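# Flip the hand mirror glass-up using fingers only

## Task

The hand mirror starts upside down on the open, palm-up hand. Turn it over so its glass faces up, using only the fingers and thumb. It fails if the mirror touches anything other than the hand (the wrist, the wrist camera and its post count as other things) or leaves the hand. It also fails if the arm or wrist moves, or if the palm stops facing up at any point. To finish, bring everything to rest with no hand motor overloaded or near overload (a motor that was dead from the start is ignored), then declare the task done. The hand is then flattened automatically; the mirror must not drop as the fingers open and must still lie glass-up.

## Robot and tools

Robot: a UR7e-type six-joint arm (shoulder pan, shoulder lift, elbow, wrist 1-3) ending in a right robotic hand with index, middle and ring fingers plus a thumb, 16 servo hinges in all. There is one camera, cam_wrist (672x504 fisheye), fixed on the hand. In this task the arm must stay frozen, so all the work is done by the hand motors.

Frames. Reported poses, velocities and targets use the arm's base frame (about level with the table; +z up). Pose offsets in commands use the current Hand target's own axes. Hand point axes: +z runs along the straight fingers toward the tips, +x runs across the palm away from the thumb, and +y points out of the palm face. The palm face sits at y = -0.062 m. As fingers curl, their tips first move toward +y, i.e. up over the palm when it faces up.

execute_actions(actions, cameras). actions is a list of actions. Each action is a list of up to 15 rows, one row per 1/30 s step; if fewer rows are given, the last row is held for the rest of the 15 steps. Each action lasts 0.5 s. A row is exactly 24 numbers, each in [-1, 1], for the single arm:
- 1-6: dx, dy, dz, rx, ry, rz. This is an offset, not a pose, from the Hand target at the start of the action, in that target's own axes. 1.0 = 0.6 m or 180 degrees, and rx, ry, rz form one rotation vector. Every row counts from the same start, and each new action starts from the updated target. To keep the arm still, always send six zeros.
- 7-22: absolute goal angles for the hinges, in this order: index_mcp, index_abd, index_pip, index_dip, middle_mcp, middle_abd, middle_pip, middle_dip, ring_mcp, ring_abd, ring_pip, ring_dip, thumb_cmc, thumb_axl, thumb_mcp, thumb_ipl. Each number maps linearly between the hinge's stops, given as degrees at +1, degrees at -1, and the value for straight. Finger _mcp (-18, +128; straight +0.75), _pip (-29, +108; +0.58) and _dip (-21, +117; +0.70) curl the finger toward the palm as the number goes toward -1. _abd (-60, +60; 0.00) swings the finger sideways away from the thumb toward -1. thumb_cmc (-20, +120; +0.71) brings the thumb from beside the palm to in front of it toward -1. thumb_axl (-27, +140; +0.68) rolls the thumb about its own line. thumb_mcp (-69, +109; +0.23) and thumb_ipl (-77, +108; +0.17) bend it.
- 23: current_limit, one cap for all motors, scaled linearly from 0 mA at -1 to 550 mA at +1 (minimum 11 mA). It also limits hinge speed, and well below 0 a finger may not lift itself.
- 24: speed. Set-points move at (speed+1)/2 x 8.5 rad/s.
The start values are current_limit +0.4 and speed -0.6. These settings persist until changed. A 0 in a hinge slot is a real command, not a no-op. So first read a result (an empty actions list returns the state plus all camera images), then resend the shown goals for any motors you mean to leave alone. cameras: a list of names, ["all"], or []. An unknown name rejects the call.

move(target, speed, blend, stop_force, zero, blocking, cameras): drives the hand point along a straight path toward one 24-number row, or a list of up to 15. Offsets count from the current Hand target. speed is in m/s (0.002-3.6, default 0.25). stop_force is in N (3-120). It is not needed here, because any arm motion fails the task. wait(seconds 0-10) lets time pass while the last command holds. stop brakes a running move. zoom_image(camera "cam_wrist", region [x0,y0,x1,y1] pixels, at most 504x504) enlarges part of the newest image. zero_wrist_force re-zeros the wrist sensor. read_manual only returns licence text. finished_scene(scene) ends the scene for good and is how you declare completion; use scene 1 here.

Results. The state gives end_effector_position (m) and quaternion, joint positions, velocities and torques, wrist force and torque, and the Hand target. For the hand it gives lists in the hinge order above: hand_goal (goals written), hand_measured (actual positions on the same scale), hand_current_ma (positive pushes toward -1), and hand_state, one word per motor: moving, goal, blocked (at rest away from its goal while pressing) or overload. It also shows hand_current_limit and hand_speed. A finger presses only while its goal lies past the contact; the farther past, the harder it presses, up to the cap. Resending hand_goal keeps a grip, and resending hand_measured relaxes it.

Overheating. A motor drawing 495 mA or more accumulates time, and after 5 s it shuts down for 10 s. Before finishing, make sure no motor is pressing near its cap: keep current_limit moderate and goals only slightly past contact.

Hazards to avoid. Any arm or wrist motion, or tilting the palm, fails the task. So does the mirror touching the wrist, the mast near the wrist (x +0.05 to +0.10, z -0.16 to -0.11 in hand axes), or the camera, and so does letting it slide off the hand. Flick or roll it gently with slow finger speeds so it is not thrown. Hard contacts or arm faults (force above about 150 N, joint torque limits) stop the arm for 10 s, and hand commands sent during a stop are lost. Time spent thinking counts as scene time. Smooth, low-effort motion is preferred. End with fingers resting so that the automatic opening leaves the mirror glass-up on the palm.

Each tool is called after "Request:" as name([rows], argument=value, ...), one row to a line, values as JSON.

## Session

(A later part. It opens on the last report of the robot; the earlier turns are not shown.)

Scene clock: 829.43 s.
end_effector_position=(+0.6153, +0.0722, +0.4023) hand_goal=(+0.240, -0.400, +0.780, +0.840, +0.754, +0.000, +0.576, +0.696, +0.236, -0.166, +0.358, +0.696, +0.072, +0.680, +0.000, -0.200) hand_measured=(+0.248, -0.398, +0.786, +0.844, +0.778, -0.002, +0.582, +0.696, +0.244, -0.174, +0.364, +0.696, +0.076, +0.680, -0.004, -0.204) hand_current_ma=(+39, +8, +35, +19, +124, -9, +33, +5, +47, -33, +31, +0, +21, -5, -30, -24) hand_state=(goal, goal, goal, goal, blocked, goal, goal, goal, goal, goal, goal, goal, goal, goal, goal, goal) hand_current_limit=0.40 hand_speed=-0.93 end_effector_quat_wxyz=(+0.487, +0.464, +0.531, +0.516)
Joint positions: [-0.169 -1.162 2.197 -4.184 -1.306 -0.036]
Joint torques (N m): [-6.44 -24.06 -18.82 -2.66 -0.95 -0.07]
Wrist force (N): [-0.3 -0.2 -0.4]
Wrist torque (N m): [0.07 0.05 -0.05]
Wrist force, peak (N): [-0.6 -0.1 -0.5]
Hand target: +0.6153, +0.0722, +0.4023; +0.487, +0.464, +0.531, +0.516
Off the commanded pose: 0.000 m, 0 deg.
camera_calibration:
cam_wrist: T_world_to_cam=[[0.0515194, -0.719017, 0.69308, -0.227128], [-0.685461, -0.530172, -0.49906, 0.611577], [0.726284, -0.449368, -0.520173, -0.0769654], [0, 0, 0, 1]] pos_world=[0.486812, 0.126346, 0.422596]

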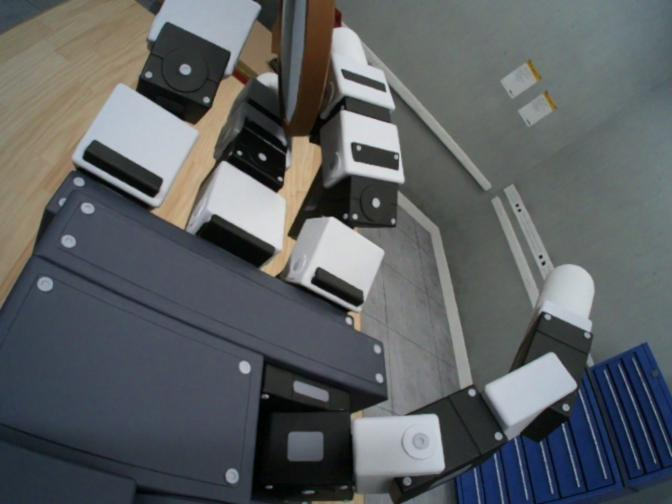

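Request:
execute_actions([
  [[0,0,0,0,0,0,0.31,-0.40,0.40,0.696,0.754,0,0.576,0.696,0.235,-0.167,0.358,0.696,0.071,0.68,0.0,-0.20,0.4,-0.93]],
], cameras=["cam_wrist"])

Scene clock: 937.87 s.
end_effector_position=(+0.6153, +0.0722, +0.4023) hand_goal=(+0.310, -0.400, +0.400, +0.696, +0.754, +0.000, +0.576, +0.696, +0.236, -0.166, +0.358, +0.696, +0.072, +0.680, +0.000, -0.200) hand_measured=(+0.318, -0.398, +0.406, +0.700, +0.778, -0.002, +0.582, +0.696, +0.244, -0.174, +0.364, +0.696, +0.076, +0.680, -0.004, -0.204) hand_current_ma=(+39, +8, +32, +18, +124, -9, +33, +5, +47, -33, +31, +0, +21, -5, -30, -24) hand_state=(goal, goal, goal, goal, blocked, goal, goal, goal, goal, goal, goal, goal, goal, goal, goal, goal) hand_current_limit=0.40 hand_speed=-0.93 end_effector_quat_wxyz=(+0.487, +0.464, +0.531, +0.516)
Joint positions: [-0.169 -1.162 2.197 -4.184 -1.306 -0.036]
Joint torques (N m): [-7.24 -23.51 -18.96 -3.02 -0.78 -0.63]
Wrist force (N): [-0.3 -0.1 -0.3]
Wrist torque (N m): [0.08 0.05 -0.05]
Wrist force, peak (N): [-0.6 -0.1 -0.6]
Hand target: +0.6153, +0.0722, +0.4023; +0.487, +0.464, +0.531, +0.516
Off the commanded pose: 0.000 m, 0 deg.
camera_calibration:
cam_wrist: T_world_to_cam=[[0.0515194, -0.719017, 0.69308, -0.227128], [-0.685461, -0.530172, -0.49906, 0.611577], [0.726284, -0.449368, -0.520173, -0.0769654], [0, 0, 0, 1]] pos_world=[0.486812, 0.126346, 0.422596]

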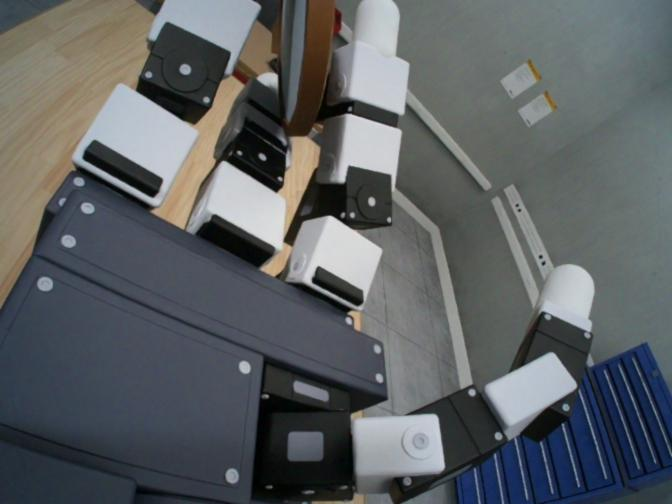

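Request:
execute_actions([
  [[0,0,0,0,0,0,0.31,-0.40,0.40,0.696,0.754,0,0.576,0.696,0.235,-0.02,0.358,0.696,0.071,0.68,0.0,-0.20,0.4,-0.95]],
], cameras=["cam_wrist"])

Scene clock: 974.83 s.
end_effector_position=(+0.6153, +0.0722, +0.4023) hand_goal=(+0.310, -0.400, +0.400, +0.696, +0.754, +0.000, +0.576, +0.696, +0.236, -0.020, +0.358, +0.696, +0.072, +0.680, +0.000, -0.200) hand_measured=(+0.318, -0.398, +0.406, +0.700, +0.778, -0.002, +0.582, +0.696, +0.244, -0.028, +0.362, +0.696, +0.076, +0.680, -0.004, -0.204) hand_current_ma=(+39, +8, +32, +18, +124, -6, +33, +5, +47, -38, +24, +0, +21, -5, -30, -24) hand_state=(goal, goal, goal, goal, blocked, goal, goal, goal, goal, goal, goal, goal, goal, goal, goal, goal) hand_current_limit=0.40 hand_speed=-0.95 end_effector_quat_wxyz=(+0.487, +0.464, +0.531, +0.516)
Joint positions: [-0.169 -1.162 2.197 -4.184 -1.306 -0.036]
Joint torques (N m): [-7.22 -23.33 -19.5 -2.92 -0.75 -0.94]
Wrist force (N): [-0.4 0.0 -0.4]
Wrist torque (N m): [0.09 0.06 -0.04]
Wrist force, peak (N): [-0.6 -0.1 -0.7]
Hand target: +0.6153, +0.0722, +0.4023; +0.487, +0.464, +0.531, +0.516
Off the commanded pose: 0.000 m, 0 deg.
camera_calibration:
cam_wrist: T_world_to_cam=[[0.0515194, -0.719017, 0.69308, -0.227128], [-0.685461, -0.530172, -0.49906, 0.611577], [0.726284, -0.449368, -0.520173, -0.0769654], [0, 0, 0, 1]] pos_world=[0.486812, 0.126346, 0.422596]

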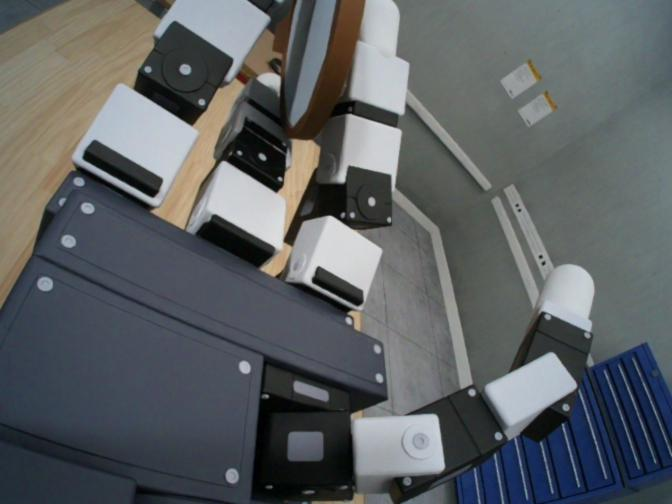

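Request:
execute_actions([
  [[0,0,0,0,0,0,0.31,-0.40,0.40,0.696,0.754,0,0.576,0.696,0.235,0.14,0.358,0.696,0.071,0.68,0.0,-0.20,0.4,-0.95]],
], cameras=["cam_wrist"])

Scene clock: 983.53 s.
end_effector_position=(+0.6153, +0.0722, +0.4023) hand_goal=(+0.310, -0.400, +0.400, +0.696, +0.754, +0.000, +0.576, +0.696, +0.236, +0.140, +0.358, +0.696, +0.072, +0.680, +0.000, -0.200) hand_measured=(+0.318, -0.398, +0.406, +0.700, +0.778, -0.002, +0.582, +0.696, +0.244, +0.134, +0.362, +0.696, +0.076, +0.680, -0.004, -0.204) hand_current_ma=(+39, +8, +32, +18, +124, -6, +33, +5, +47, -25, +24, +0, +21, -5, -30, -24) hand_state=(goal, goal, goal, goal, blocked, goal, goal, goal, goal, goal, goal, goal, goal, goal, goal, goal) hand_current_limit=0.40 hand_speed=-0.95 end_effector_quat_wxyz=(+0.487, +0.464, +0.531, +0.516)
Joint positions: [-0.169 -1.162 2.197 -4.184 -1.306 -0.036]
Joint torques (N m): [-7.49 -22.95 -18.57 -2.94 -0.71 -1.01]
Wrist force (N): [-0.3 -0.1 -0.2]
Wrist torque (N m): [0.06 0.05 -0.04]
Wrist force, peak (N): [-0.6 -0.1 -0.6]
Hand target: +0.6153, +0.0722, +0.4023; +0.487, +0.464, +0.531, +0.516
Off the commanded pose: 0.000 m, 0 deg.
camera_calibration:
cam_wrist: T_world_to_cam=[[0.0515194, -0.719017, 0.69308, -0.227128], [-0.685461, -0.530172, -0.49906, 0.611577], [0.726284, -0.449368, -0.520173, -0.0769654], [0, 0, 0, 1]] pos_world=[0.486812, 0.126346, 0.422596]

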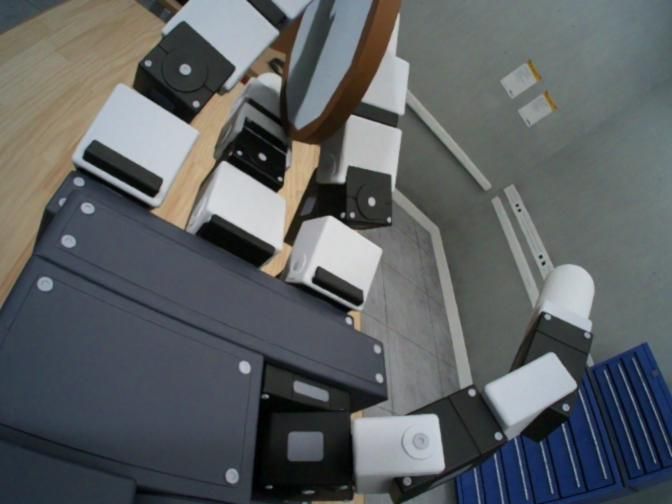

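Request:
zoom_image(camera="cam_wrist", region=[220, 0, 420, 150])

Scaled by 2.520 from the camera's 672x504 image, which has a finer 960x720 frame.

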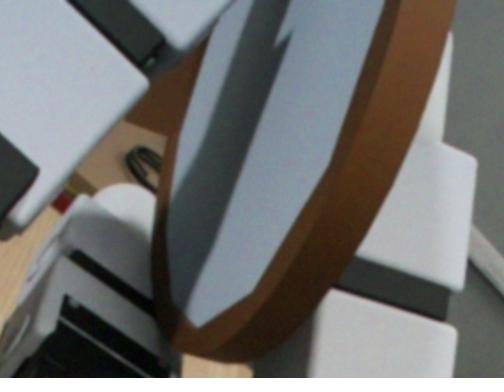

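Request:
execute_actions([
  [[0,0,0,0,0,0,0.31,-0.33,0.40,0.696,0.754,0,0.576,0.696,0.235,0.25,0.358,0.696,0.071,0.68,0.0,-0.20,0.4,-0.95]],
  [[0,0,0,0,0,0,0.31,-0.27,0.40,0.696,0.754,0,0.576,0.696,0.235,0.34,0.358,0.696,0.071,0.68,0.0,-0.20,0.4,-0.95]],
], cameras=["cam_wrist"])

Scene clock: 1030.10 s.
end_effector_position=(+0.6153, +0.0722, +0.4023) hand_goal=(+0.310, -0.270, +0.400, +0.696, +0.754, +0.000, +0.576, +0.696, +0.236, +0.340, +0.358, +0.696, +0.072, +0.680, +0.000, -0.200) hand_measured=(+0.318, -0.274, +0.406, +0.700, +0.778, -0.002, +0.582, +0.696, +0.244, +0.336, +0.362, +0.696, +0.076, +0.680, -0.004, -0.204) hand_current_ma=(+39, -21, +32, +18, +124, -6, +33, +5, +47, -14, +24, +0, +21, -5, -30, -24) hand_state=(goal, goal, goal, goal, blocked, goal, goal, goal, goal, goal, goal, goal, goal, goal, goal, goal) hand_current_limit=0.40 hand_speed=-0.95 end_effector_quat_wxyz=(+0.487, +0.464, +0.531, +0.516)
Joint positions: [-0.169 -1.162 2.197 -4.184 -1.306 -0.036]
Joint torques (N m): [-7.56 -23.26 -18.47 -2.74 -0.21 -0.99]
Wrist force (N): [-0.4 -0.2 -0.3]
Wrist torque (N m): [0.07 0.06 -0.02]
Wrist force, peak (N): [-0.7 -0.2 -0.6]
Hand target: +0.6153, +0.0722, +0.4023; +0.487, +0.464, +0.531, +0.516
Off the commanded pose: 0.000 m, 0 deg.
camera_calibration:
cam_wrist: T_world_to_cam=[[0.0515194, -0.719017, 0.69308, -0.227128], [-0.685461, -0.530172, -0.49906, 0.611577], [0.726284, -0.449368, -0.520173, -0.0769654], [0, 0, 0, 1]] pos_world=[0.486812, 0.126346, 0.422596]

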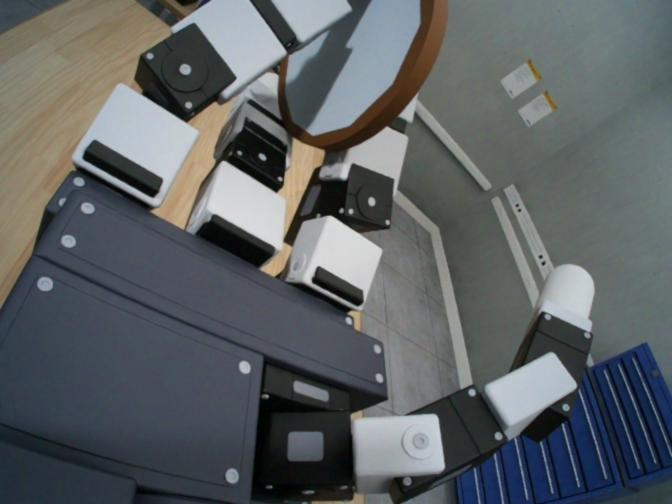

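Request:
execute_actions([
  [[0,0,0,0,0,0,0.31,-0.20,0.40,0.696,0.754,0,0.576,0.696,0.235,0.44,0.358,0.696,0.071,0.68,0.0,-0.20,0.4,-0.95]],
  [[0,0,0,0,0,0,0.31,-0.14,0.40,0.696,0.754,0,0.576,0.696,0.235,0.52,0.358,0.696,0.071,0.68,0.0,-0.20,0.4,-0.95]],
], cameras=["cam_wrist"])

Scene clock: 1034.73 s.
end_effector_position=(+0.6153, +0.0722, +0.4023) hand_goal=(+0.310, -0.140, +0.400, +0.696, +0.754, +0.000, +0.576, +0.696, +0.236, +0.520, +0.358, +0.696, +0.072, +0.680, +0.000, -0.200) hand_measured=(+0.318, -0.144, +0.406, +0.700, +0.778, -0.002, +0.582, +0.696, +0.244, +0.518, +0.362, +0.696, +0.076, +0.680, -0.004, -0.204) hand_current_ma=(+39, -18, +31, +18, +124, -6, +34, +5, +47, -8, +23, +0, +21, -5, -30, -24) hand_state=(goal, goal, goal, goal, blocked, goal, goal, goal, goal, goal, goal, goal, goal, goal, goal, goal) hand_current_limit=0.40 hand_speed=-0.95 end_effector_quat_wxyz=(+0.487, +0.464, +0.531, +0.516)
Joint positions: [-0.169 -1.162 2.197 -4.184 -1.306 -0.036]
Joint torques (N m): [-6.92 -23.25 -18.5 -2.66 -0.23 -0.99]
Wrist force (N): [-0.3 0.0 -0.5]
Wrist torque (N m): [0.10 0.06 -0.02]
Wrist force, peak (N): [-0.4 0.0 -0.6]
Hand target: +0.6153, +0.0722, +0.4023; +0.487, +0.464, +0.531, +0.516
Off the commanded pose: 0.000 m, 0 deg.
camera_calibration:
cam_wrist: T_world_to_cam=[[0.0515194, -0.719017, 0.69308, -0.227128], [-0.685461, -0.530172, -0.49906, 0.611577], [0.726284, -0.449368, -0.520173, -0.0769654], [0, 0, 0, 1]] pos_world=[0.486812, 0.126346, 0.422596]

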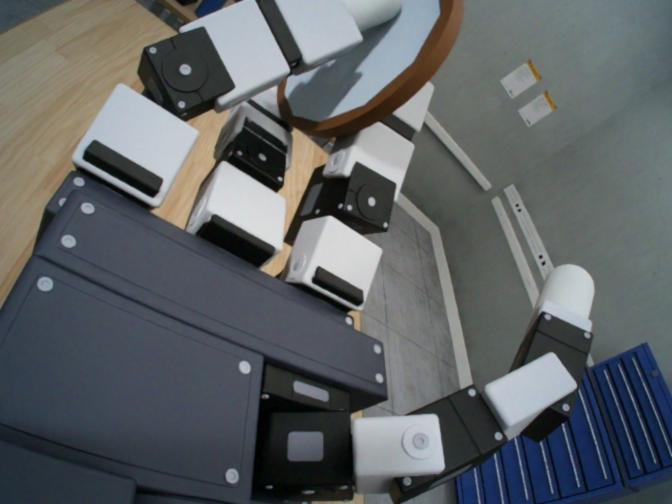

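Request:
execute_actions([
  [[0,0,0,0,0,0,0.31,-0.08,0.40,0.696,0.754,0,0.576,0.696,0.235,0.59,0.358,0.696,0.071,0.68,0.0,-0.20,0.4,-0.95]],
  [[0,0,0,0,0,0,0.31,-0.03,0.40,0.696,0.754,0,0.576,0.696,0.235,0.63,0.358,0.696,0.071,0.68,0.0,-0.20,0.4,-0.95]],
], cameras=["cam_wrist"])

Scene clock: 1041.07 s.
end_effector_position=(+0.6153, +0.0722, +0.4023) hand_goal=(+0.310, -0.030, +0.400, +0.696, +0.754, +0.000, +0.576, +0.696, +0.236, +0.630, +0.358, +0.696, +0.072, +0.680, +0.000, -0.200) hand_measured=(+0.318, -0.032, +0.406, +0.700, +0.778, -0.002, +0.582, +0.696, +0.244, +0.628, +0.362, +0.696, +0.076, +0.680, -0.004, -0.204) hand_current_ma=(+41, -6, +29, +17, +124, -6, +35, +5, +47, -7, +23, +0, +21, -5, -30, -24) hand_state=(goal, goal, goal, goal, blocked, goal, goal, goal, goal, goal, goal, goal, goal, goal, goal, goal) hand_current_limit=0.40 hand_speed=-0.95 end_effector_quat_wxyz=(+0.487, +0.464, +0.531, +0.516)
Joint positions: [-0.169 -1.162 2.197 -4.184 -1.306 -0.036]
Joint torques (N m): [-6.8 -23.26 -18.15 -2.63 -0.17 -1.09]
Wrist force (N): [-0.4 0.0 -0.6]
Wrist torque (N m): [0.11 0.07 -0.01]
Wrist force, peak (N): [-0.5 -0.1 -0.7]
Hand target: +0.6153, +0.0722, +0.4023; +0.487, +0.464, +0.531, +0.516
Off the commanded pose: 0.000 m, 0 deg.
camera_calibration:
cam_wrist: T_world_to_cam=[[0.0515194, -0.719017, 0.69308, -0.227128], [-0.685461, -0.530172, -0.49906, 0.611577], [0.726284, -0.449368, -0.520173, -0.0769654], [0, 0, 0, 1]] pos_world=[0.486812, 0.126346, 0.422596]

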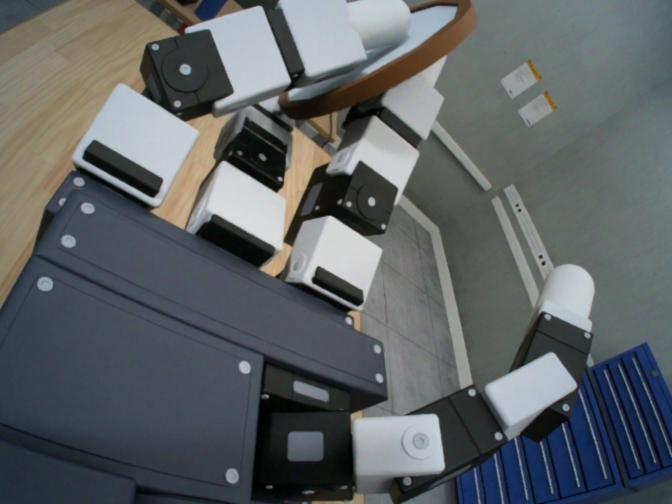

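Request:
execute_actions([
  [[0,0,0,0,0,0,0.31,-0.03,0.40,0.696,0.754,0,0.576,0.696,0.235,0.45,0.358,0.696,0.071,0.68,0.0,-0.20,0.4,-0.94]],
  [[0,0,0,0,0,0,0.31,-0.03,0.40,0.696,0.754,0,0.576,0.696,0.235,0.30,0.358,0.696,0.071,0.68,0.0,-0.20,0.4,-0.94]],
], cameras=["cam_wrist"])

Scene clock: 1069.47 s.
end_effector_position=(+0.6153, +0.0722, +0.4023) hand_goal=(+0.310, -0.030, +0.400, +0.696, +0.754, +0.000, +0.576, +0.696, +0.236, +0.300, +0.358, +0.696, +0.072, +0.680, +0.000, -0.200) hand_measured=(+0.318, -0.032, +0.406, +0.700, +0.778, -0.002, +0.582, +0.696, +0.244, +0.304, +0.362, +0.696, +0.076, +0.680, -0.004, -0.204) hand_current_ma=(+42, -6, +29, +17, +124, -6, +35, +5, +47, +19, +23, +0, +21, -5, -30, -24) hand_state=(goal, goal, goal, goal, blocked, goal, goal, goal, goal, goal, goal, goal, goal, goal, goal, goal) hand_current_limit=0.40 hand_speed=-0.94 end_effector_quat_wxyz=(+0.487, +0.464, +0.531, +0.516)
Joint positions: [-0.169 -1.162 2.197 -4.184 -1.306 -0.036]
Joint torques (N m): [-6.9 -22.98 -18.48 -2.55 -0.11 -0.97]
Wrist force (N): [-0.3 -0.1 -0.4]
Wrist torque (N m): [0.09 0.05 0.00]
Wrist force, peak (N): [-0.6 0.0 -0.7]
Hand target: +0.6153, +0.0722, +0.4023; +0.487, +0.464, +0.531, +0.516
Off the commanded pose: 0.000 m, 0 deg.
camera_calibration:
cam_wrist: T_world_to_cam=[[0.0515194, -0.719017, 0.69308, -0.227128], [-0.685461, -0.530172, -0.49906, 0.611577], [0.726284, -0.449368, -0.520173, -0.0769654], [0, 0, 0, 1]] pos_world=[0.486812, 0.126346, 0.422596]

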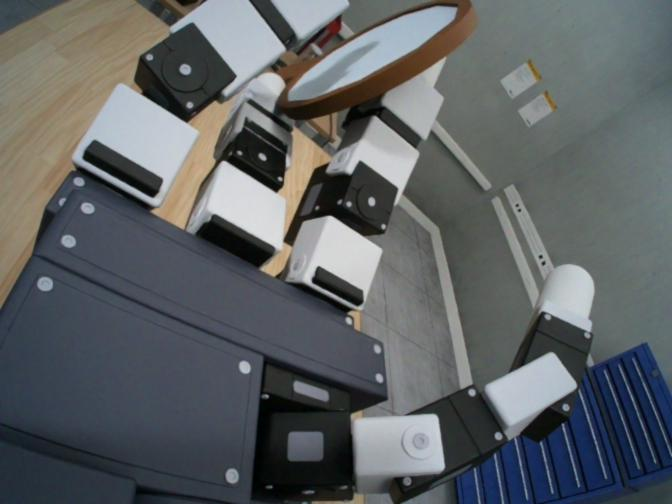

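Request:
zoom_image(camera="cam_wrist", region=[200, 0, 500, 160])

Scaled by 1.680 from the camera's 672x504 image, which has a finer 960x720 frame.

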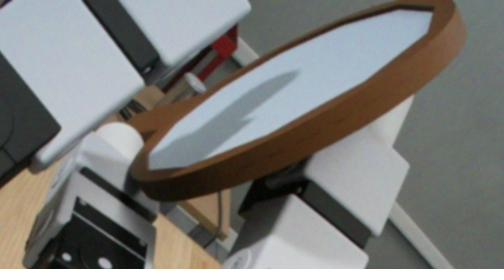

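Request:
execute_actions([
  [[0,0,0,0,0,0,0.31,-0.03,0.40,0.696,0.754,0,0.576,0.696,0.235,-0.25,0.358,0.696,0.3,0.68,0.1,0.0,0.4,-0.9]],
  [[0,0,0,0,0,0,0.31,-0.03,0.40,0.696,0.754,0,0.576,0.696,0.235,-0.25,0.358,0.696,0.71,0.68,0.23,0.17,0.4,-0.9]],
], cameras=["cam_wrist"])

Scene clock: 1126.27 s.
end_effector_position=(+0.6153, +0.0722, +0.4023) hand_goal=(+0.310, -0.030, +0.400, +0.696, +0.754, +0.000, +0.576, +0.696, +0.236, -0.250, +0.358, +0.696, +0.710, +0.680, +0.230, +0.170) hand_measured=(+0.318, -0.032, +0.406, +0.700, +0.778, -0.002, +0.582, +0.696, +0.244, -0.248, +0.362, +0.696, +0.718, +0.680, +0.228, +0.168) hand_current_ma=(+42, -6, +29, +17, +124, -6, +35, +5, +47, +9, +23, +0, +41, -5, -15, -16) hand_state=(goal, goal, goal, goal, blocked, goal, goal, goal, goal, goal, goal, goal, goal, goal, goal, goal) hand_current_limit=0.40 hand_speed=-0.90 end_effector_quat_wxyz=(+0.487, +0.464, +0.531, +0.516)
Joint positions: [-0.169 -1.162 2.197 -4.184 -1.306 -0.036]
Joint torques (N m): [-7.91 -23.86 -19.67 -2.38 -0.26 -1.69]
Wrist force (N): [-0.6 -0.1 -0.6]
Wrist torque (N m): [0.09 0.09 -0.02]
Wrist force, peak (N): [-0.7 0.0 -0.6]
Hand target: +0.6153, +0.0722, +0.4023; +0.487, +0.464, +0.531, +0.516
Off the commanded pose: 0.000 m, 0 deg.
camera_calibration:
cam_wrist: T_world_to_cam=[[0.0515194, -0.719017, 0.69308, -0.227128], [-0.685461, -0.530172, -0.49906, 0.611577], [0.726284, -0.449368, -0.520173, -0.0769654], [0, 0, 0, 1]] pos_world=[0.486812, 0.126346, 0.422596]

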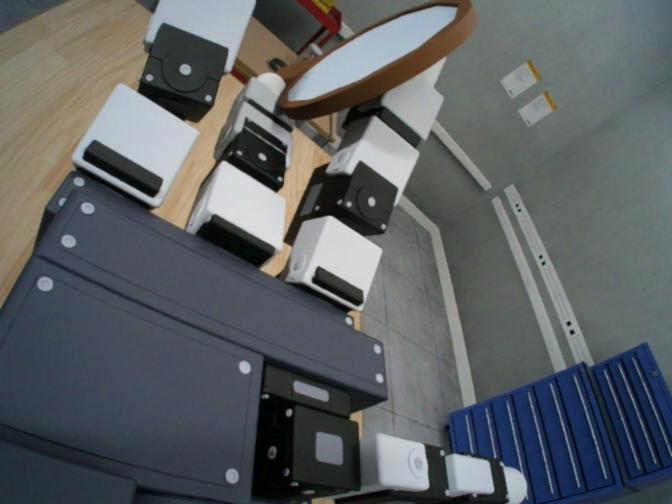

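Request:
execute_actions([
  [[0,0,0,0,0,0,0.345,0.02,0.40,0.696,0.754,0,0.576,0.696,0.235,-0.25,0.358,0.696,0.71,0.68,0.23,0.17,0.4,-0.95]],
  [[0,0,0,0,0,0,0.385,0.06,0.40,0.696,0.754,0,0.576,0.696,0.235,-0.25,0.358,0.696,0.71,0.68,0.23,0.17,0.4,-0.95]],
], cameras=["cam_wrist"])

Scene clock: 1131.07 s.
end_effector_position=(+0.6153, +0.0722, +0.4023) hand_goal=(+0.386, +0.060, +0.400, +0.696, +0.754, +0.000, +0.576, +0.696, +0.236, -0.250, +0.358, +0.696, +0.710, +0.680, +0.230, +0.170) hand_measured=(+0.396, +0.058, +0.406, +0.698, +0.778, -0.002, +0.584, +0.696, +0.244, -0.248, +0.362, +0.696, +0.718, +0.680, +0.228, +0.168) hand_current_ma=(+52, -5, +26, +15, +124, -6, +36, +5, +47, +9, +23, +0, +41, -5, -15, -16) hand_state=(goal, goal, goal, goal, blocked, goal, goal, goal, goal, goal, goal, goal, goal, goal, goal, goal) hand_current_limit=0.40 hand_speed=-0.95 end_effector_quat_wxyz=(+0.487, +0.464, +0.531, +0.516)
Joint positions: [-0.169 -1.162 2.197 -4.184 -1.306 -0.036]
Joint torques (N m): [-7.73 -24.08 -19.58 -2.29 -0.34 -1.68]
Wrist force (N): [-0.5 -0.2 -0.3]
Wrist torque (N m): [0.07 0.07 -0.01]
Wrist force, peak (N): [-0.5 -0.2 -0.6]
Hand target: +0.6153, +0.0722, +0.4023; +0.487, +0.464, +0.531, +0.516
Off the commanded pose: 0.000 m, 0 deg.
camera_calibration:
cam_wrist: T_world_to_cam=[[0.0515194, -0.719017, 0.69308, -0.227128], [-0.685461, -0.530172, -0.49906, 0.611577], [0.726284, -0.449368, -0.520173, -0.0769654], [0, 0, 0, 1]] pos_world=[0.486812, 0.126346, 0.422596]

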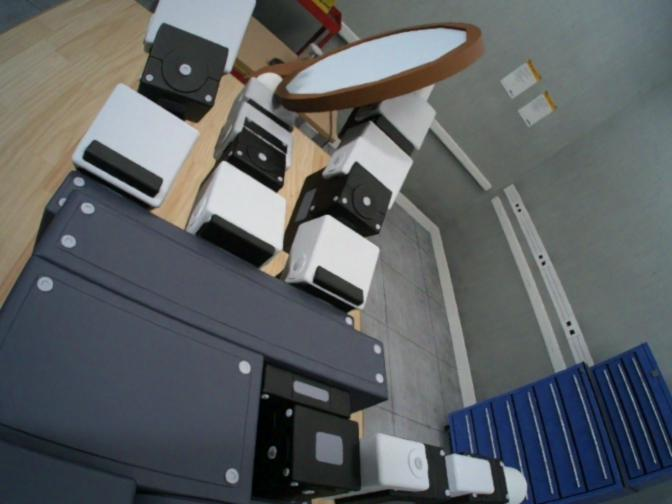

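Request:
execute_actions([
  [[0,0,0,0,0,0,0.42,0.10,0.40,0.696,0.754,0,0.576,0.696,0.235,-0.25,0.358,0.696,0.71,0.68,0.23,0.17,0.4,-0.95]],
  [[0,0,0,0,0,0,0.455,0.13,0.40,0.696,0.754,0,0.576,0.696,0.235,-0.25,0.358,0.696,0.71,0.68,0.23,0.17,0.4,-0.95]],
], cameras=["cam_wrist"])

Scene clock: 1139.00 s.
end_effector_position=(+0.6153, +0.0722, +0.4023) hand_goal=(+0.456, +0.130, +0.400, +0.696, +0.754, +0.000, +0.576, +0.696, +0.236, -0.250, +0.358, +0.696, +0.710, +0.680, +0.230, +0.170) hand_measured=(+0.464, +0.132, +0.406, +0.698, +0.778, -0.002, +0.584, +0.696, +0.244, -0.248, +0.362, +0.696, +0.718, +0.680, +0.228, +0.168) hand_current_ma=(+40, +4, +26, +15, +124, -6, +37, +5, +47, +9, +23, +0, +41, -5, -15, -16) hand_state=(goal, goal, goal, goal, blocked, goal, goal, goal, goal, goal, goal, goal, goal, goal, goal, goal) hand_current_limit=0.40 hand_speed=-0.95 end_effector_quat_wxyz=(+0.487, +0.464, +0.531, +0.516)
Joint positions: [-0.169 -1.162 2.197 -4.184 -1.306 -0.036]
Joint torques (N m): [-7.51 -23.79 -19.79 -2.37 -0.37 -1.52]
Wrist force (N): [-0.5 -0.1 -0.3]
Wrist torque (N m): [0.08 0.08 -0.01]
Wrist force, peak (N): [-0.5 -0.3 -0.6]
Hand target: +0.6153, +0.0722, +0.4023; +0.487, +0.464, +0.531, +0.516
Off the commanded pose: 0.000 m, 0 deg.
camera_calibration:
cam_wrist: T_world_to_cam=[[0.0515194, -0.719017, 0.69308, -0.227128], [-0.685461, -0.530172, -0.49906, 0.611577], [0.726284, -0.449368, -0.520173, -0.0769654], [0, 0, 0, 1]] pos_world=[0.486812, 0.126346, 0.422596]

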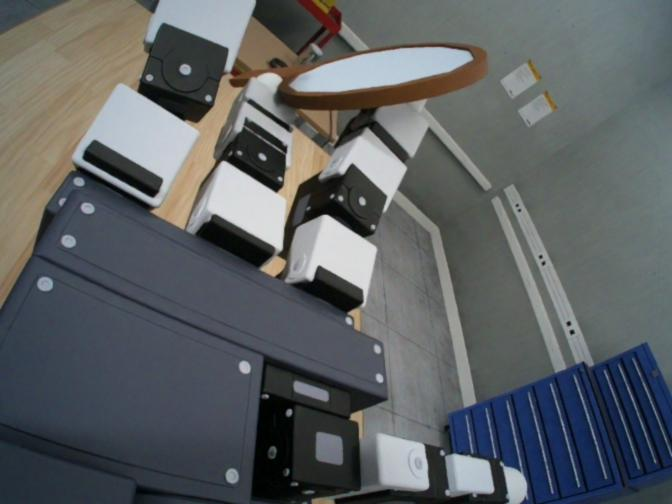

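Request:
zoom_image(camera="cam_wrist", region=[200, 0, 500, 160])

Scaled by 1.680 from the camera's 672x504 image, which has a finer 960x720 frame.

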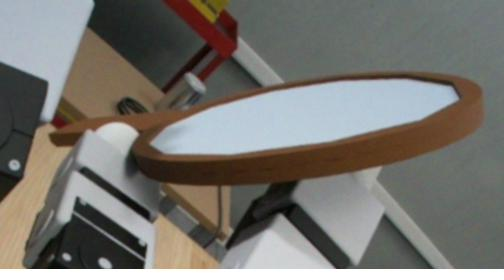

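Request:
execute_actions([
  [[0,0,0,0,0,0,0.49,0.16,0.40,0.696,0.754,0,0.576,0.696,0.235,-0.25,0.358,0.696,0.71,0.68,0.23,0.17,0.4,-0.95]],
  [[0,0,0,0,0,0,0.525,0.18,0.40,0.696,0.754,0,0.576,0.696,0.235,-0.25,0.358,0.696,0.71,0.68,0.23,0.17,0.4,-0.95]],
], cameras=["cam_wrist"])

Scene clock: 1171.83 s.
end_effector_position=(+0.6153, +0.0722, +0.4023) hand_goal=(+0.526, +0.180, +0.400, +0.696, +0.754, +0.000, +0.576, +0.696, +0.236, -0.250, +0.358, +0.696, +0.710, +0.680, +0.230, +0.170) hand_measured=(+0.534, +0.182, +0.406, +0.698, +0.778, -0.002, +0.584, +0.696, +0.244, -0.248, +0.362, +0.696, +0.718, +0.680, +0.228, +0.168) hand_current_ma=(+45, +9, +26, +15, +124, -10, +38, +5, +47, +9, +23, +0, +41, -5, -15, -16) hand_state=(goal, goal, goal, goal, blocked, goal, goal, goal, goal, goal, goal, goal, goal, goal, goal, goal) hand_current_limit=0.40 hand_speed=-0.95 end_effector_quat_wxyz=(+0.487, +0.464, +0.531, +0.516)
Joint positions: [-0.169 -1.162 2.197 -4.184 -1.306 -0.036]
Joint torques (N m): [-7.54 -24.52 -19.54 -2.26 -0.85 -1.08]
Wrist force (N): [-0.2 -0.1 -0.7]
Wrist torque (N m): [0.11 0.05 0.02]
Wrist force, peak (N): [-0.6 0.0 -0.7]
Hand target: +0.6153, +0.0722, +0.4023; +0.487, +0.464, +0.531, +0.516
Off the commanded pose: 0.000 m, 0 deg.
camera_calibration:
cam_wrist: T_world_to_cam=[[0.0515194, -0.719017, 0.69308, -0.227128], [-0.685461, -0.530172, -0.49906, 0.611577], [0.726284, -0.449368, -0.520173, -0.0769654], [0, 0, 0, 1]] pos_world=[0.486812, 0.126346, 0.422596]

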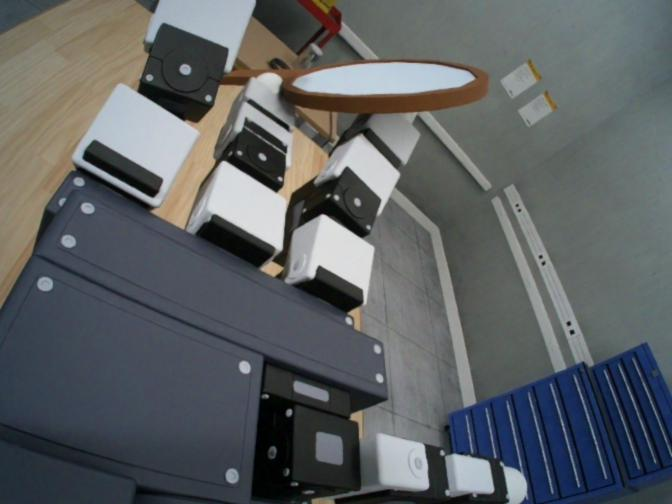

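Request:
zoom_image(camera="cam_wrist", region=[190, 20, 350, 140])

Scaled by 3.150 from the camera's 672x504 image, which has a finer 960x720 frame.

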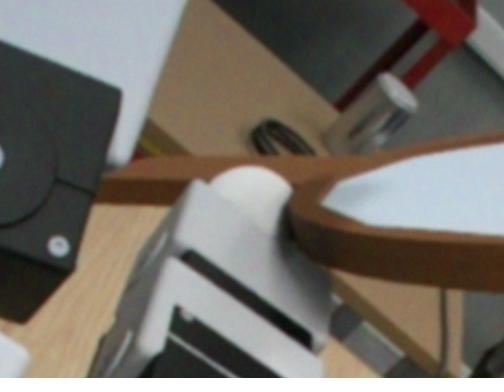

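Request:
execute_actions([
  [[0,0,0,0,0,0,0.58,0.20,0.34,0.696,0.754,0,0.576,0.696,0.235,-0.25,0.358,0.696,0.71,0.68,0.23,0.17,0.4,-0.95]],
  [[0,0,0,0,0,0,0.635,0.22,0.28,0.696,0.754,0,0.576,0.696,0.235,-0.25,0.358,0.696,0.71,0.68,0.23,0.17,0.4,-0.95]],
], cameras=["cam_wrist"])

Scene clock: 1286.47 s.
end_effector_position=(+0.6153, +0.0722, +0.4023) hand_goal=(+0.636, +0.220, +0.280, +0.696, +0.754, +0.000, +0.576, +0.696, +0.236, -0.250, +0.358, +0.696, +0.710, +0.680, +0.230, +0.170) hand_measured=(+0.646, +0.222, +0.288, +0.698, +0.778, -0.004, +0.584, +0.696, +0.244, -0.248, +0.362, +0.696, +0.718, +0.680, +0.228, +0.168) hand_current_ma=(+50, +11, +44, +15, +124, -14, +38, +5, +47, +9, +23, +0, +41, -5, -15, -16) hand_state=(goal, goal, goal, goal, blocked, goal, goal, goal, goal, goal, goal, goal, goal, goal, goal, goal) hand_current_limit=0.40 hand_speed=-0.95 end_effector_quat_wxyz=(+0.487, +0.464, +0.531, +0.516)
Joint positions: [-0.169 -1.162 2.197 -4.184 -1.306 -0.036]
Joint torques (N m): [-7.32 -27.92 -21.04 -2 -1.01 -0.63]
Wrist force (N): [-0.4 0.1 -0.4]
Wrist torque (N m): [0.12 0.07 0.01]
Wrist force, peak (N): [-0.7 0.1 -0.7]
Hand target: +0.6153, +0.0722, +0.4023; +0.487, +0.464, +0.531, +0.516
Off the commanded pose: 0.000 m, 0 deg.
camera_calibration:
cam_wrist: T_world_to_cam=[[0.0515194, -0.719017, 0.69308, -0.227128], [-0.685461, -0.530172, -0.49906, 0.611577], [0.726284, -0.449368, -0.520173, -0.0769654], [0, 0, 0, 1]] pos_world=[0.486812, 0.126346, 0.422596]

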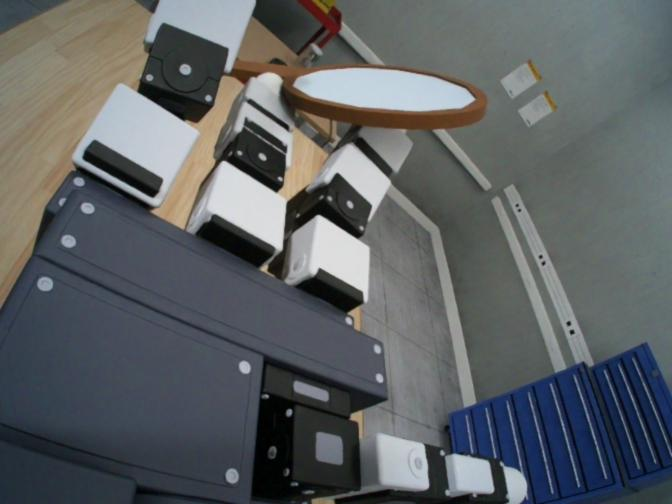

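Request:
execute_actions([
  [[0,0,0,0,0,0,0.70,0.235,0.21,0.696,0.754,0,0.576,0.696,0.235,-0.25,0.358,0.696,0.71,0.68,0.23,0.17,0.4,-0.95]],
  [[0,0,0,0,0,0,0.77,0.25,0.14,0.696,0.754,0,0.576,0.696,0.235,-0.25,0.358,0.696,0.71,0.68,0.23,0.17,0.4,-0.95]],
], cameras=["cam_wrist"])

Scene clock: 1293.30 s.
end_effector_position=(+0.6153, +0.0722, +0.4023) hand_goal=(+0.770, +0.250, +0.140, +0.696, +0.754, +0.000, +0.576, +0.696, +0.236, -0.250, +0.358, +0.696, +0.710, +0.680, +0.230, +0.170) hand_measured=(+0.780, +0.252, +0.150, +0.698, +0.778, -0.004, +0.584, +0.696, +0.244, -0.248, +0.362, +0.696, +0.718, +0.680, +0.228, +0.168) hand_current_ma=(+56, +13, +54, +15, +124, -18, +38, +5, +47, +9, +23, +0, +41, -5, -15, -16) hand_state=(goal, goal, goal, goal, blocked, goal, goal, goal, goal, goal, goal, goal, goal, goal, goal, goal) hand_current_limit=0.40 hand_speed=-0.95 end_effector_quat_wxyz=(+0.487, +0.464, +0.531, +0.516)
Joint positions: [-0.169 -1.162 2.197 -4.184 -1.306 -0.036]
Joint torques (N m): [-7.5 -28.05 -20.97 -1.91 -1 -0.5]
Wrist force (N): [-0.5 -0.3 -0.5]
Wrist torque (N m): [0.08 0.08 0.00]
Wrist force, peak (N): [-0.5 -0.2 -0.7]
Hand target: +0.6153, +0.0722, +0.4023; +0.487, +0.464, +0.531, +0.516
Off the commanded pose: 0.000 m, 0 deg.
camera_calibration:
cam_wrist: T_world_to_cam=[[0.0515194, -0.719017, 0.69308, -0.227128], [-0.685461, -0.530172, -0.49906, 0.611577], [0.726284, -0.449368, -0.520173, -0.0769654], [0, 0, 0, 1]] pos_world=[0.486812, 0.126346, 0.422596]

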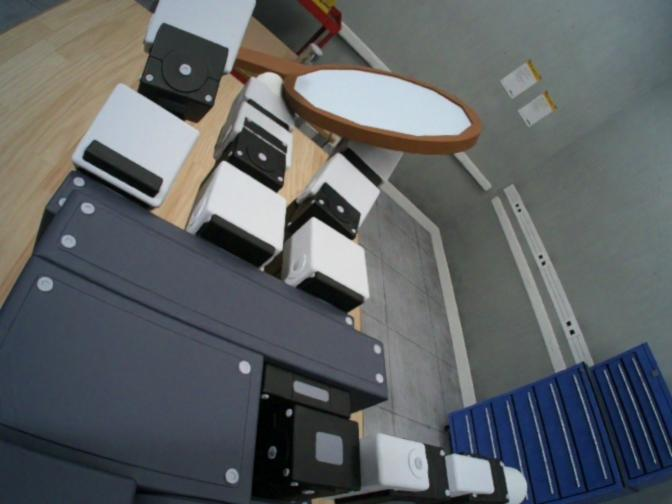

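Request:
zoom_image(camera="cam_wrist", region=[200, 20, 380, 155])

Scaled by 2.800 from the camera's 672x504 image, which has a finer 960x720 frame.

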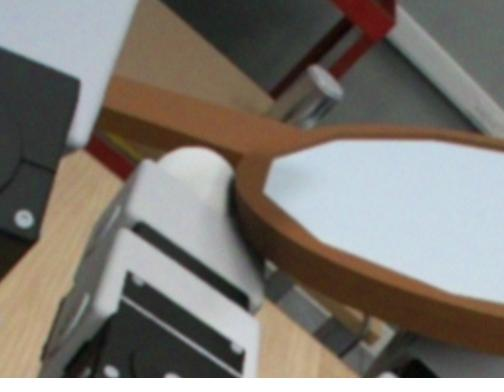

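Request:
execute_actions([
  [[0,0,0,0,0,0,0.87,0.25,0.125,0.696,0.754,0,0.576,0.696,0.235,-0.25,0.358,0.696,0.71,0.68,0.23,0.17,0.4,-0.95]],
], cameras=["cam_wrist"])

Scene clock: 1335.13 s.
end_effector_position=(+0.6153, +0.0722, +0.4023) hand_goal=(+0.870, +0.250, +0.126, +0.696, +0.754, +0.000, +0.576, +0.696, +0.236, -0.250, +0.358, +0.696, +0.710, +0.680, +0.230, +0.170) hand_measured=(+0.888, +0.252, +0.136, +0.698, +0.778, -0.004, +0.584, +0.696, +0.244, -0.248, +0.362, +0.696, +0.718, +0.680, +0.228, +0.168) hand_current_ma=(+93, +11, +55, +15, +124, -19, +38, +5, +47, +9, +23, +0, +41, -5, -15, -16) hand_state=(goal, goal, goal, goal, blocked, goal, goal, goal, goal, goal, goal, goal, goal, goal, goal, goal) hand_current_limit=0.40 hand_speed=-0.95 end_effector_quat_wxyz=(+0.487, +0.464, +0.531, +0.516)
Joint positions: [-0.169 -1.162 2.197 -4.184 -1.306 -0.036]
Joint torques (N m): [-7.66 -29.23 -21.1 -1.6 -0.58 0.19]
Wrist force (N): [-0.3 -0.1 -0.5]
Wrist torque (N m): [0.11 0.06 0.03]
Wrist force, peak (N): [-0.5 -0.4 -0.7]
Hand target: +0.6153, +0.0722, +0.4023; +0.487, +0.464, +0.531, +0.516
Off the commanded pose: 0.000 m, 0 deg.
camera_calibration:
cam_wrist: T_world_to_cam=[[0.0515194, -0.719017, 0.69308, -0.227128], [-0.685461, -0.530172, -0.49906, 0.611577], [0.726284, -0.449368, -0.520173, -0.0769654], [0, 0, 0, 1]] pos_world=[0.486812, 0.126346, 0.422596]

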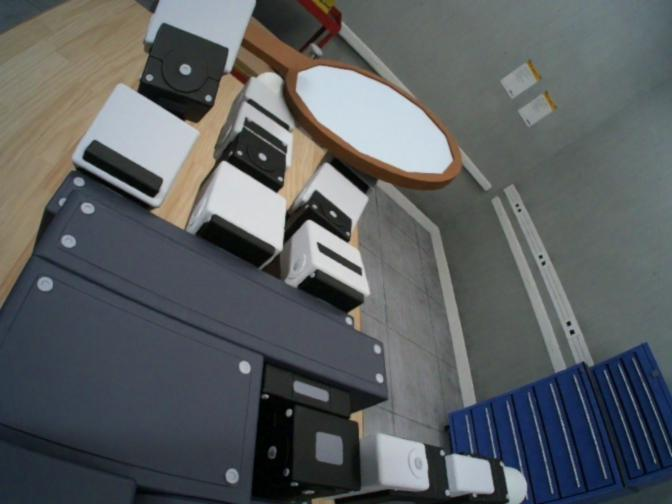

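Request:
zoom_image(camera="cam_wrist", region=[220, 10, 480, 205])

Scaled by 1.938 from the camera's 672x504 image, which has a finer 960x720 frame.

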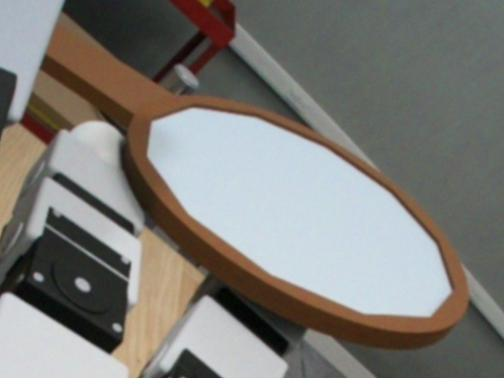

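Request:
execute_actions([
  [[0,0,0,0,0,0,0.95,0.25,0.14,0.696,0.754,0,0.576,0.696,0.235,-0.25,0.358,0.696,0.71,0.68,0.23,0.17,0.4,-0.95]],
], cameras=["cam_wrist"])

Scene clock: 1405.17 s.
end_effector_position=(+0.6153, +0.0722, +0.4023) hand_goal=(+0.950, +0.250, +0.140, +0.696, +0.754, +0.000, +0.576, +0.696, +0.236, -0.250, +0.358, +0.696, +0.710, +0.680, +0.230, +0.170) hand_measured=(+0.968, +0.252, +0.146, +0.698, +0.778, -0.004, +0.584, +0.696, +0.244, -0.248, +0.362, +0.696, +0.718, +0.680, +0.228, +0.168) hand_current_ma=(+91, +9, +25, +15, +124, -16, +38, +5, +47, +9, +23, +0, +41, -5, -15, -16) hand_state=(goal, goal, goal, goal, blocked, goal, goal, goal, goal, goal, goal, goal, goal, goal, goal, goal) hand_current_limit=0.40 hand_speed=-0.95 end_effector_quat_wxyz=(+0.487, +0.464, +0.531, +0.516)
Joint positions: [-0.169 -1.162 2.197 -4.184 -1.306 -0.036]
Joint torques (N m): [-7.28 -31.39 -21.09 -1.63 0.11 0.92]
Wrist force (N): [-0.5 -0.1 -0.6]
Wrist torque (N m): [0.10 0.09 0.01]
Wrist force, peak (N): [-0.7 -0.2 -0.7]
Hand target: +0.6153, +0.0722, +0.4023; +0.487, +0.464, +0.531, +0.516
Off the commanded pose: 0.000 m, 0 deg.
camera_calibration:
cam_wrist: T_world_to_cam=[[0.0515194, -0.719017, 0.69308, -0.227128], [-0.685461, -0.530172, -0.49906, 0.611577], [0.726284, -0.449368, -0.520173, -0.0769654], [0, 0, 0, 1]] pos_world=[0.486812, 0.126346, 0.422596]

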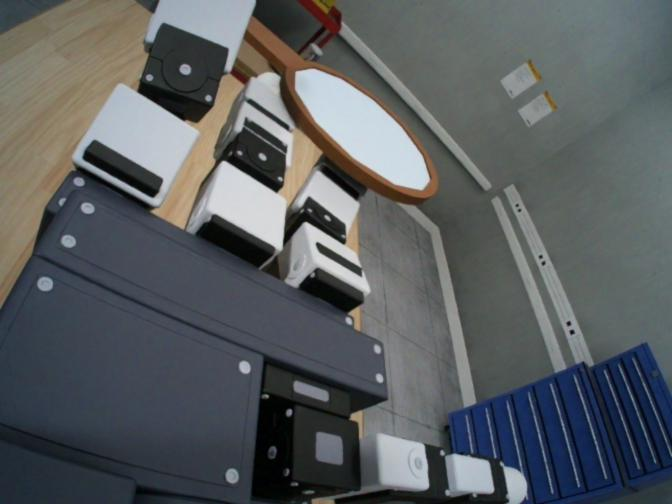

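Request:
zoom_image(camera="cam_wrist", region=[220, 10, 480, 215])

Scaled by 1.938 from the camera's 672x504 image, which has a finer 960x720 frame.

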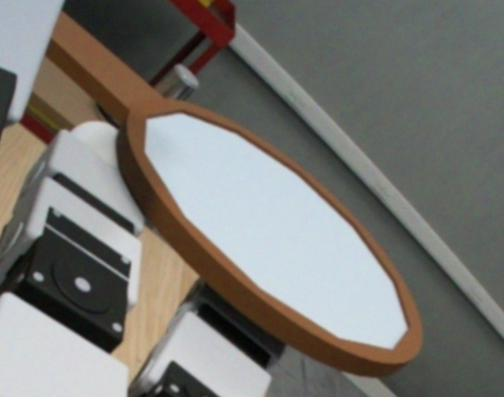

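Request:
execute_actions([
  [[0,0,0,0,0,0,0.94,0.25,0.18,0.696,0.754,0,0.576,0.696,0.235,-0.25,0.358,0.696,0.71,0.68,0.23,0.17,0.4,-0.95]],
  [[0,0,0,0,0,0,0.92,0.25,0.225,0.696,0.754,0,0.576,0.696,0.235,-0.25,0.358,0.696,0.71,0.68,0.23,0.17,0.4,-0.95]],
  [[0,0,0,0,0,0,0.895,0.25,0.275,0.696,0.754,0,0.576,0.696,0.235,-0.25,0.358,0.696,0.71,0.68,0.23,0.17,0.4,-0.95]],
  [[0,0,0,0,0,0,0.87,0.25,0.325,0.696,0.754,0,0.576,0.696,0.235,-0.25,0.358,0.696,0.71,0.68,0.23,0.17,0.4,-0.95]],
], cameras=["cam_wrist"])

Scene clock: 1467.13 s.
end_effector_position=(+0.6153, +0.0722, +0.4023) hand_goal=(+0.870, +0.250, +0.326, +0.696, +0.754, +0.000, +0.576, +0.696, +0.236, -0.250, +0.358, +0.696, +0.710, +0.680, +0.230, +0.170) hand_measured=(+0.914, +0.250, +0.330, +0.698, +0.778, -0.002, +0.584, +0.696, +0.244, -0.248, +0.362, +0.696, +0.718, +0.680, +0.228, +0.168) hand_current_ma=(+237, +2, +24, +15, +124, -9, +38, +5, +47, +9, +23, +0, +41, -5, -15, -16) hand_state=(blocked, goal, goal, goal, blocked, goal, goal, goal, goal, goal, goal, goal, goal, goal, goal, goal) hand_current_limit=0.40 hand_speed=-0.95 end_effector_quat_wxyz=(+0.487, +0.464, +0.531, +0.516)
Joint positions: [-0.169 -1.162 2.197 -4.184 -1.306 -0.036]
Joint torques (N m): [-7.47 -32.08 -20.42 -2.31 0.77 1.26]
Wrist force (N): [-0.4 0.0 -0.6]
Wrist torque (N m): [0.12 0.06 0.03]
Wrist force, peak (N): [-0.4 0.2 -0.9]
Hand target: +0.6153, +0.0722, +0.4023; +0.487, +0.464, +0.531, +0.516
Off the commanded pose: 0.000 m, 0 deg.
camera_calibration:
cam_wrist: T_world_to_cam=[[0.0515194, -0.719017, 0.69308, -0.227128], [-0.685461, -0.530172, -0.49906, 0.611577], [0.726284, -0.449368, -0.520173, -0.0769654], [0, 0, 0, 1]] pos_world=[0.486812, 0.126346, 0.422596]

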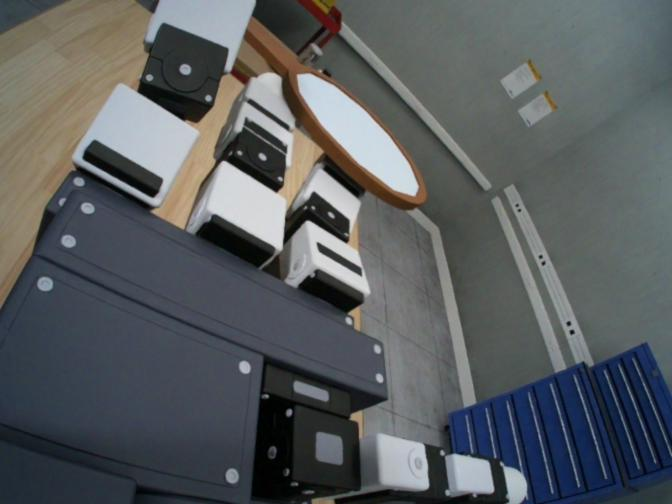

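Request:
execute_actions([
  [[0,0,0,0,0,0,0.86,0.17,0.33,0.696,0.754,0,0.576,0.696,0.235,-0.25,0.358,0.696,0.71,0.68,0.23,0.17,0.4,-0.95]],
  [[0,0,0,0,0,0,0.86,0.10,0.33,0.696,0.754,0,0.576,0.696,0.235,-0.25,0.358,0.696,0.71,0.68,0.23,0.17,0.4,-0.95]],
], cameras=["cam_wrist"])

Scene clock: 1493.43 s.
end_effector_position=(+0.6153, +0.0722, +0.4023) hand_goal=(+0.860, +0.100, +0.330, +0.696, +0.754, +0.000, +0.576, +0.696, +0.236, -0.250, +0.358, +0.696, +0.710, +0.680, +0.230, +0.170) hand_measured=(+0.904, +0.106, +0.336, +0.698, +0.778, -0.002, +0.584, +0.696, +0.244, -0.248, +0.362, +0.696, +0.718, +0.680, +0.228, +0.168) hand_current_ma=(+234, +22, +26, +15, +124, -9, +38, +5, +47, +9, +23, +0, +41, -5, -15, -16) hand_state=(blocked, goal, goal, goal, blocked, goal, goal, goal, goal, goal, goal, goal, goal, goal, goal, goal) hand_current_limit=0.40 hand_speed=-0.95 end_effector_quat_wxyz=(+0.487, +0.464, +0.531, +0.516)
Joint positions: [-0.169 -1.162 2.197 -4.184 -1.306 -0.036]
Joint torques (N m): [-7.78 -31.91 -20.33 -2.83 0.98 1.36]
Wrist force (N): [-0.4 0.0 -0.5]
Wrist torque (N m): [0.12 0.08 0.01]
Wrist force, peak (N): [-0.5 0.1 -0.8]
Hand target: +0.6153, +0.0722, +0.4023; +0.487, +0.464, +0.531, +0.516
Off the commanded pose: 0.000 m, 0 deg.
camera_calibration:
cam_wrist: T_world_to_cam=[[0.0515194, -0.719017, 0.69308, -0.227128], [-0.685461, -0.530172, -0.49906, 0.611577], [0.726284, -0.449368, -0.520173, -0.0769654], [0, 0, 0, 1]] pos_world=[0.486812, 0.126346, 0.422596]

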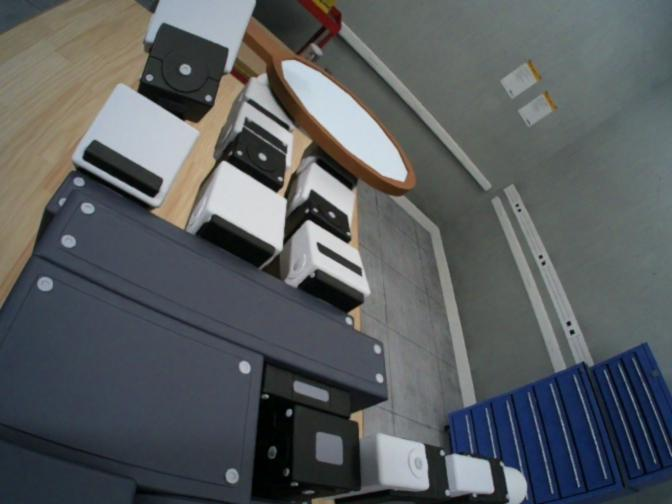

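Request:
execute_actions([
  [[0,0,0,0,0,0,0.85,0.03,0.33,0.696,0.754,0,0.576,0.696,0.235,-0.25,0.358,0.696,0.71,0.68,0.23,0.17,0.4,-0.95]],
  [[0,0,0,0,0,0,0.84,-0.03,0.34,0.696,0.754,0,0.576,0.696,0.235,-0.25,0.358,0.696,0.71,0.68,0.23,0.17,0.4,-0.95]],
], cameras=["cam_wrist"])

Scene clock: 1499.40 s.
end_effector_position=(+0.6153, +0.0722, +0.4023) hand_goal=(+0.840, -0.030, +0.340, +0.696, +0.754, +0.000, +0.576, +0.696, +0.236, -0.250, +0.358, +0.696, +0.710, +0.680, +0.230, +0.170) hand_measured=(+0.882, -0.022, +0.344, +0.698, +0.778, -0.002, +0.584, +0.696, +0.244, -0.248, +0.362, +0.696, +0.718, +0.680, +0.228, +0.168) hand_current_ma=(+228, +32, +22, +15, +124, -9, +38, +5, +47, +9, +23, +0, +41, -5, -15, -16) hand_state=(blocked, goal, goal, goal, blocked, goal, goal, goal, goal, goal, goal, goal, goal, goal, goal, goal) hand_current_limit=0.40 hand_speed=-0.95 end_effector_quat_wxyz=(+0.487, +0.464, +0.531, +0.516)
Joint positions: [-0.169 -1.162 2.197 -4.184 -1.306 -0.036]
Joint torques (N m): [-6.93 -31.92 -20.42 -2.91 0.99 1.29]
Wrist force (N): [-0.5 0.1 -0.5]
Wrist torque (N m): [0.13 0.09 -0.01]
Wrist force, peak (N): [-0.6 -0.3 -0.5]
Hand target: +0.6153, +0.0722, +0.4023; +0.487, +0.464, +0.531, +0.516
Off the commanded pose: 0.000 m, 0 deg.
camera_calibration:
cam_wrist: T_world_to_cam=[[0.0515194, -0.719017, 0.69308, -0.227128], [-0.685461, -0.530172, -0.49906, 0.611577], [0.726284, -0.449368, -0.520173, -0.0769654], [0, 0, 0, 1]] pos_world=[0.486812, 0.126346, 0.422596]

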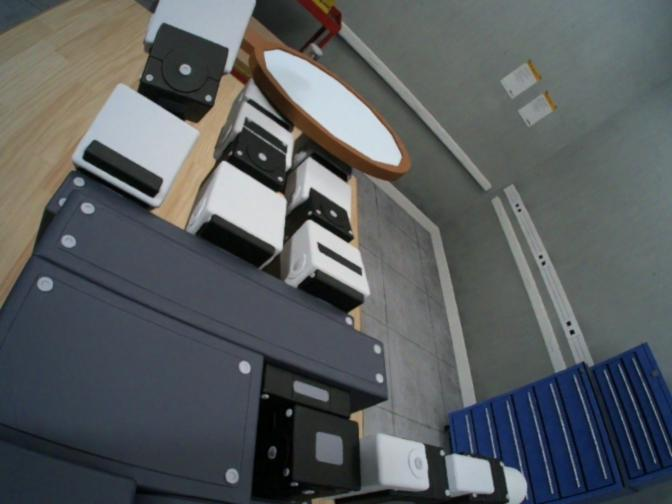

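Request:
execute_actions([
  [[0,0,0,0,0,0,0.82,-0.03,0.40,0.696,0.754,0,0.576,0.696,0.235,-0.25,0.358,0.696,0.71,0.68,0.23,0.17,0.4,-0.95]],
  [[0,0,0,0,0,0,0.79,-0.03,0.46,0.696,0.754,0,0.576,0.696,0.235,-0.25,0.358,0.696,0.71,0.68,0.23,0.17,0.4,-0.95]],
  [[0,0,0,0,0,0,0.765,-0.02,0.52,0.696,0.754,0,0.576,0.696,0.235,-0.25,0.358,0.696,0.71,0.68,0.23,0.17,0.4,-0.95]],
  [[0,0,0,0,0,0,0.74,-0.01,0.576,0.696,0.754,0,0.576,0.696,0.235,-0.25,0.358,0.696,0.71,0.68,0.23,0.17,0.4,-0.95]],
], cameras=["cam_wrist"])

Scene clock: 1513.37 s.
end_effector_position=(+0.6153, +0.0722, +0.4023) hand_goal=(+0.740, -0.010, +0.576, +0.696, +0.754, +0.000, +0.576, +0.696, +0.236, -0.250, +0.358, +0.696, +0.710, +0.680, +0.230, +0.170) hand_measured=(+0.782, -0.020, +0.580, +0.698, +0.778, +0.000, +0.584, +0.696, +0.244, -0.248, +0.362, +0.696, +0.718, +0.680, +0.228, +0.168) hand_current_ma=(+226, -44, +20, +15, +124, -2, +38, +5, +47, +9, +23, +0, +41, -5, -15, -16) hand_state=(blocked, goal, goal, goal, blocked, goal, goal, goal, goal, goal, goal, goal, goal, goal, goal, goal) hand_current_limit=0.40 hand_speed=-0.95 end_effector_quat_wxyz=(+0.487, +0.464, +0.531, +0.516)
Joint positions: [-0.169 -1.162 2.197 -4.184 -1.306 -0.036]
Joint torques (N m): [-7.4 -31.18 -20.52 -3.06 1.07 1.12]
Wrist force (N): [-0.4 0.0 -0.4]
Wrist torque (N m): [0.12 0.07 0.00]
Wrist force, peak (N): [-0.8 -0.1 -0.7]
Hand target: +0.6153, +0.0722, +0.4023; +0.487, +0.464, +0.531, +0.516
Off the commanded pose: 0.000 m, 0 deg.
camera_calibration:
cam_wrist: T_world_to_cam=[[0.0515194, -0.719017, 0.69308, -0.227128], [-0.685461, -0.530172, -0.49906, 0.611577], [0.726284, -0.449368, -0.520173, -0.0769654], [0, 0, 0, 1]] pos_world=[0.486812, 0.126346, 0.422596]

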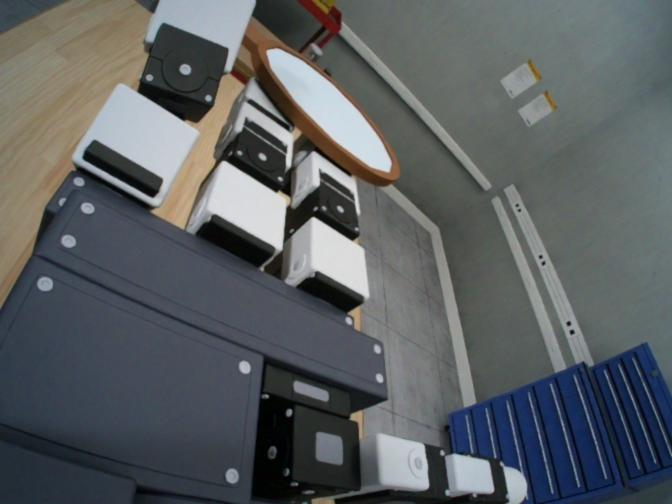

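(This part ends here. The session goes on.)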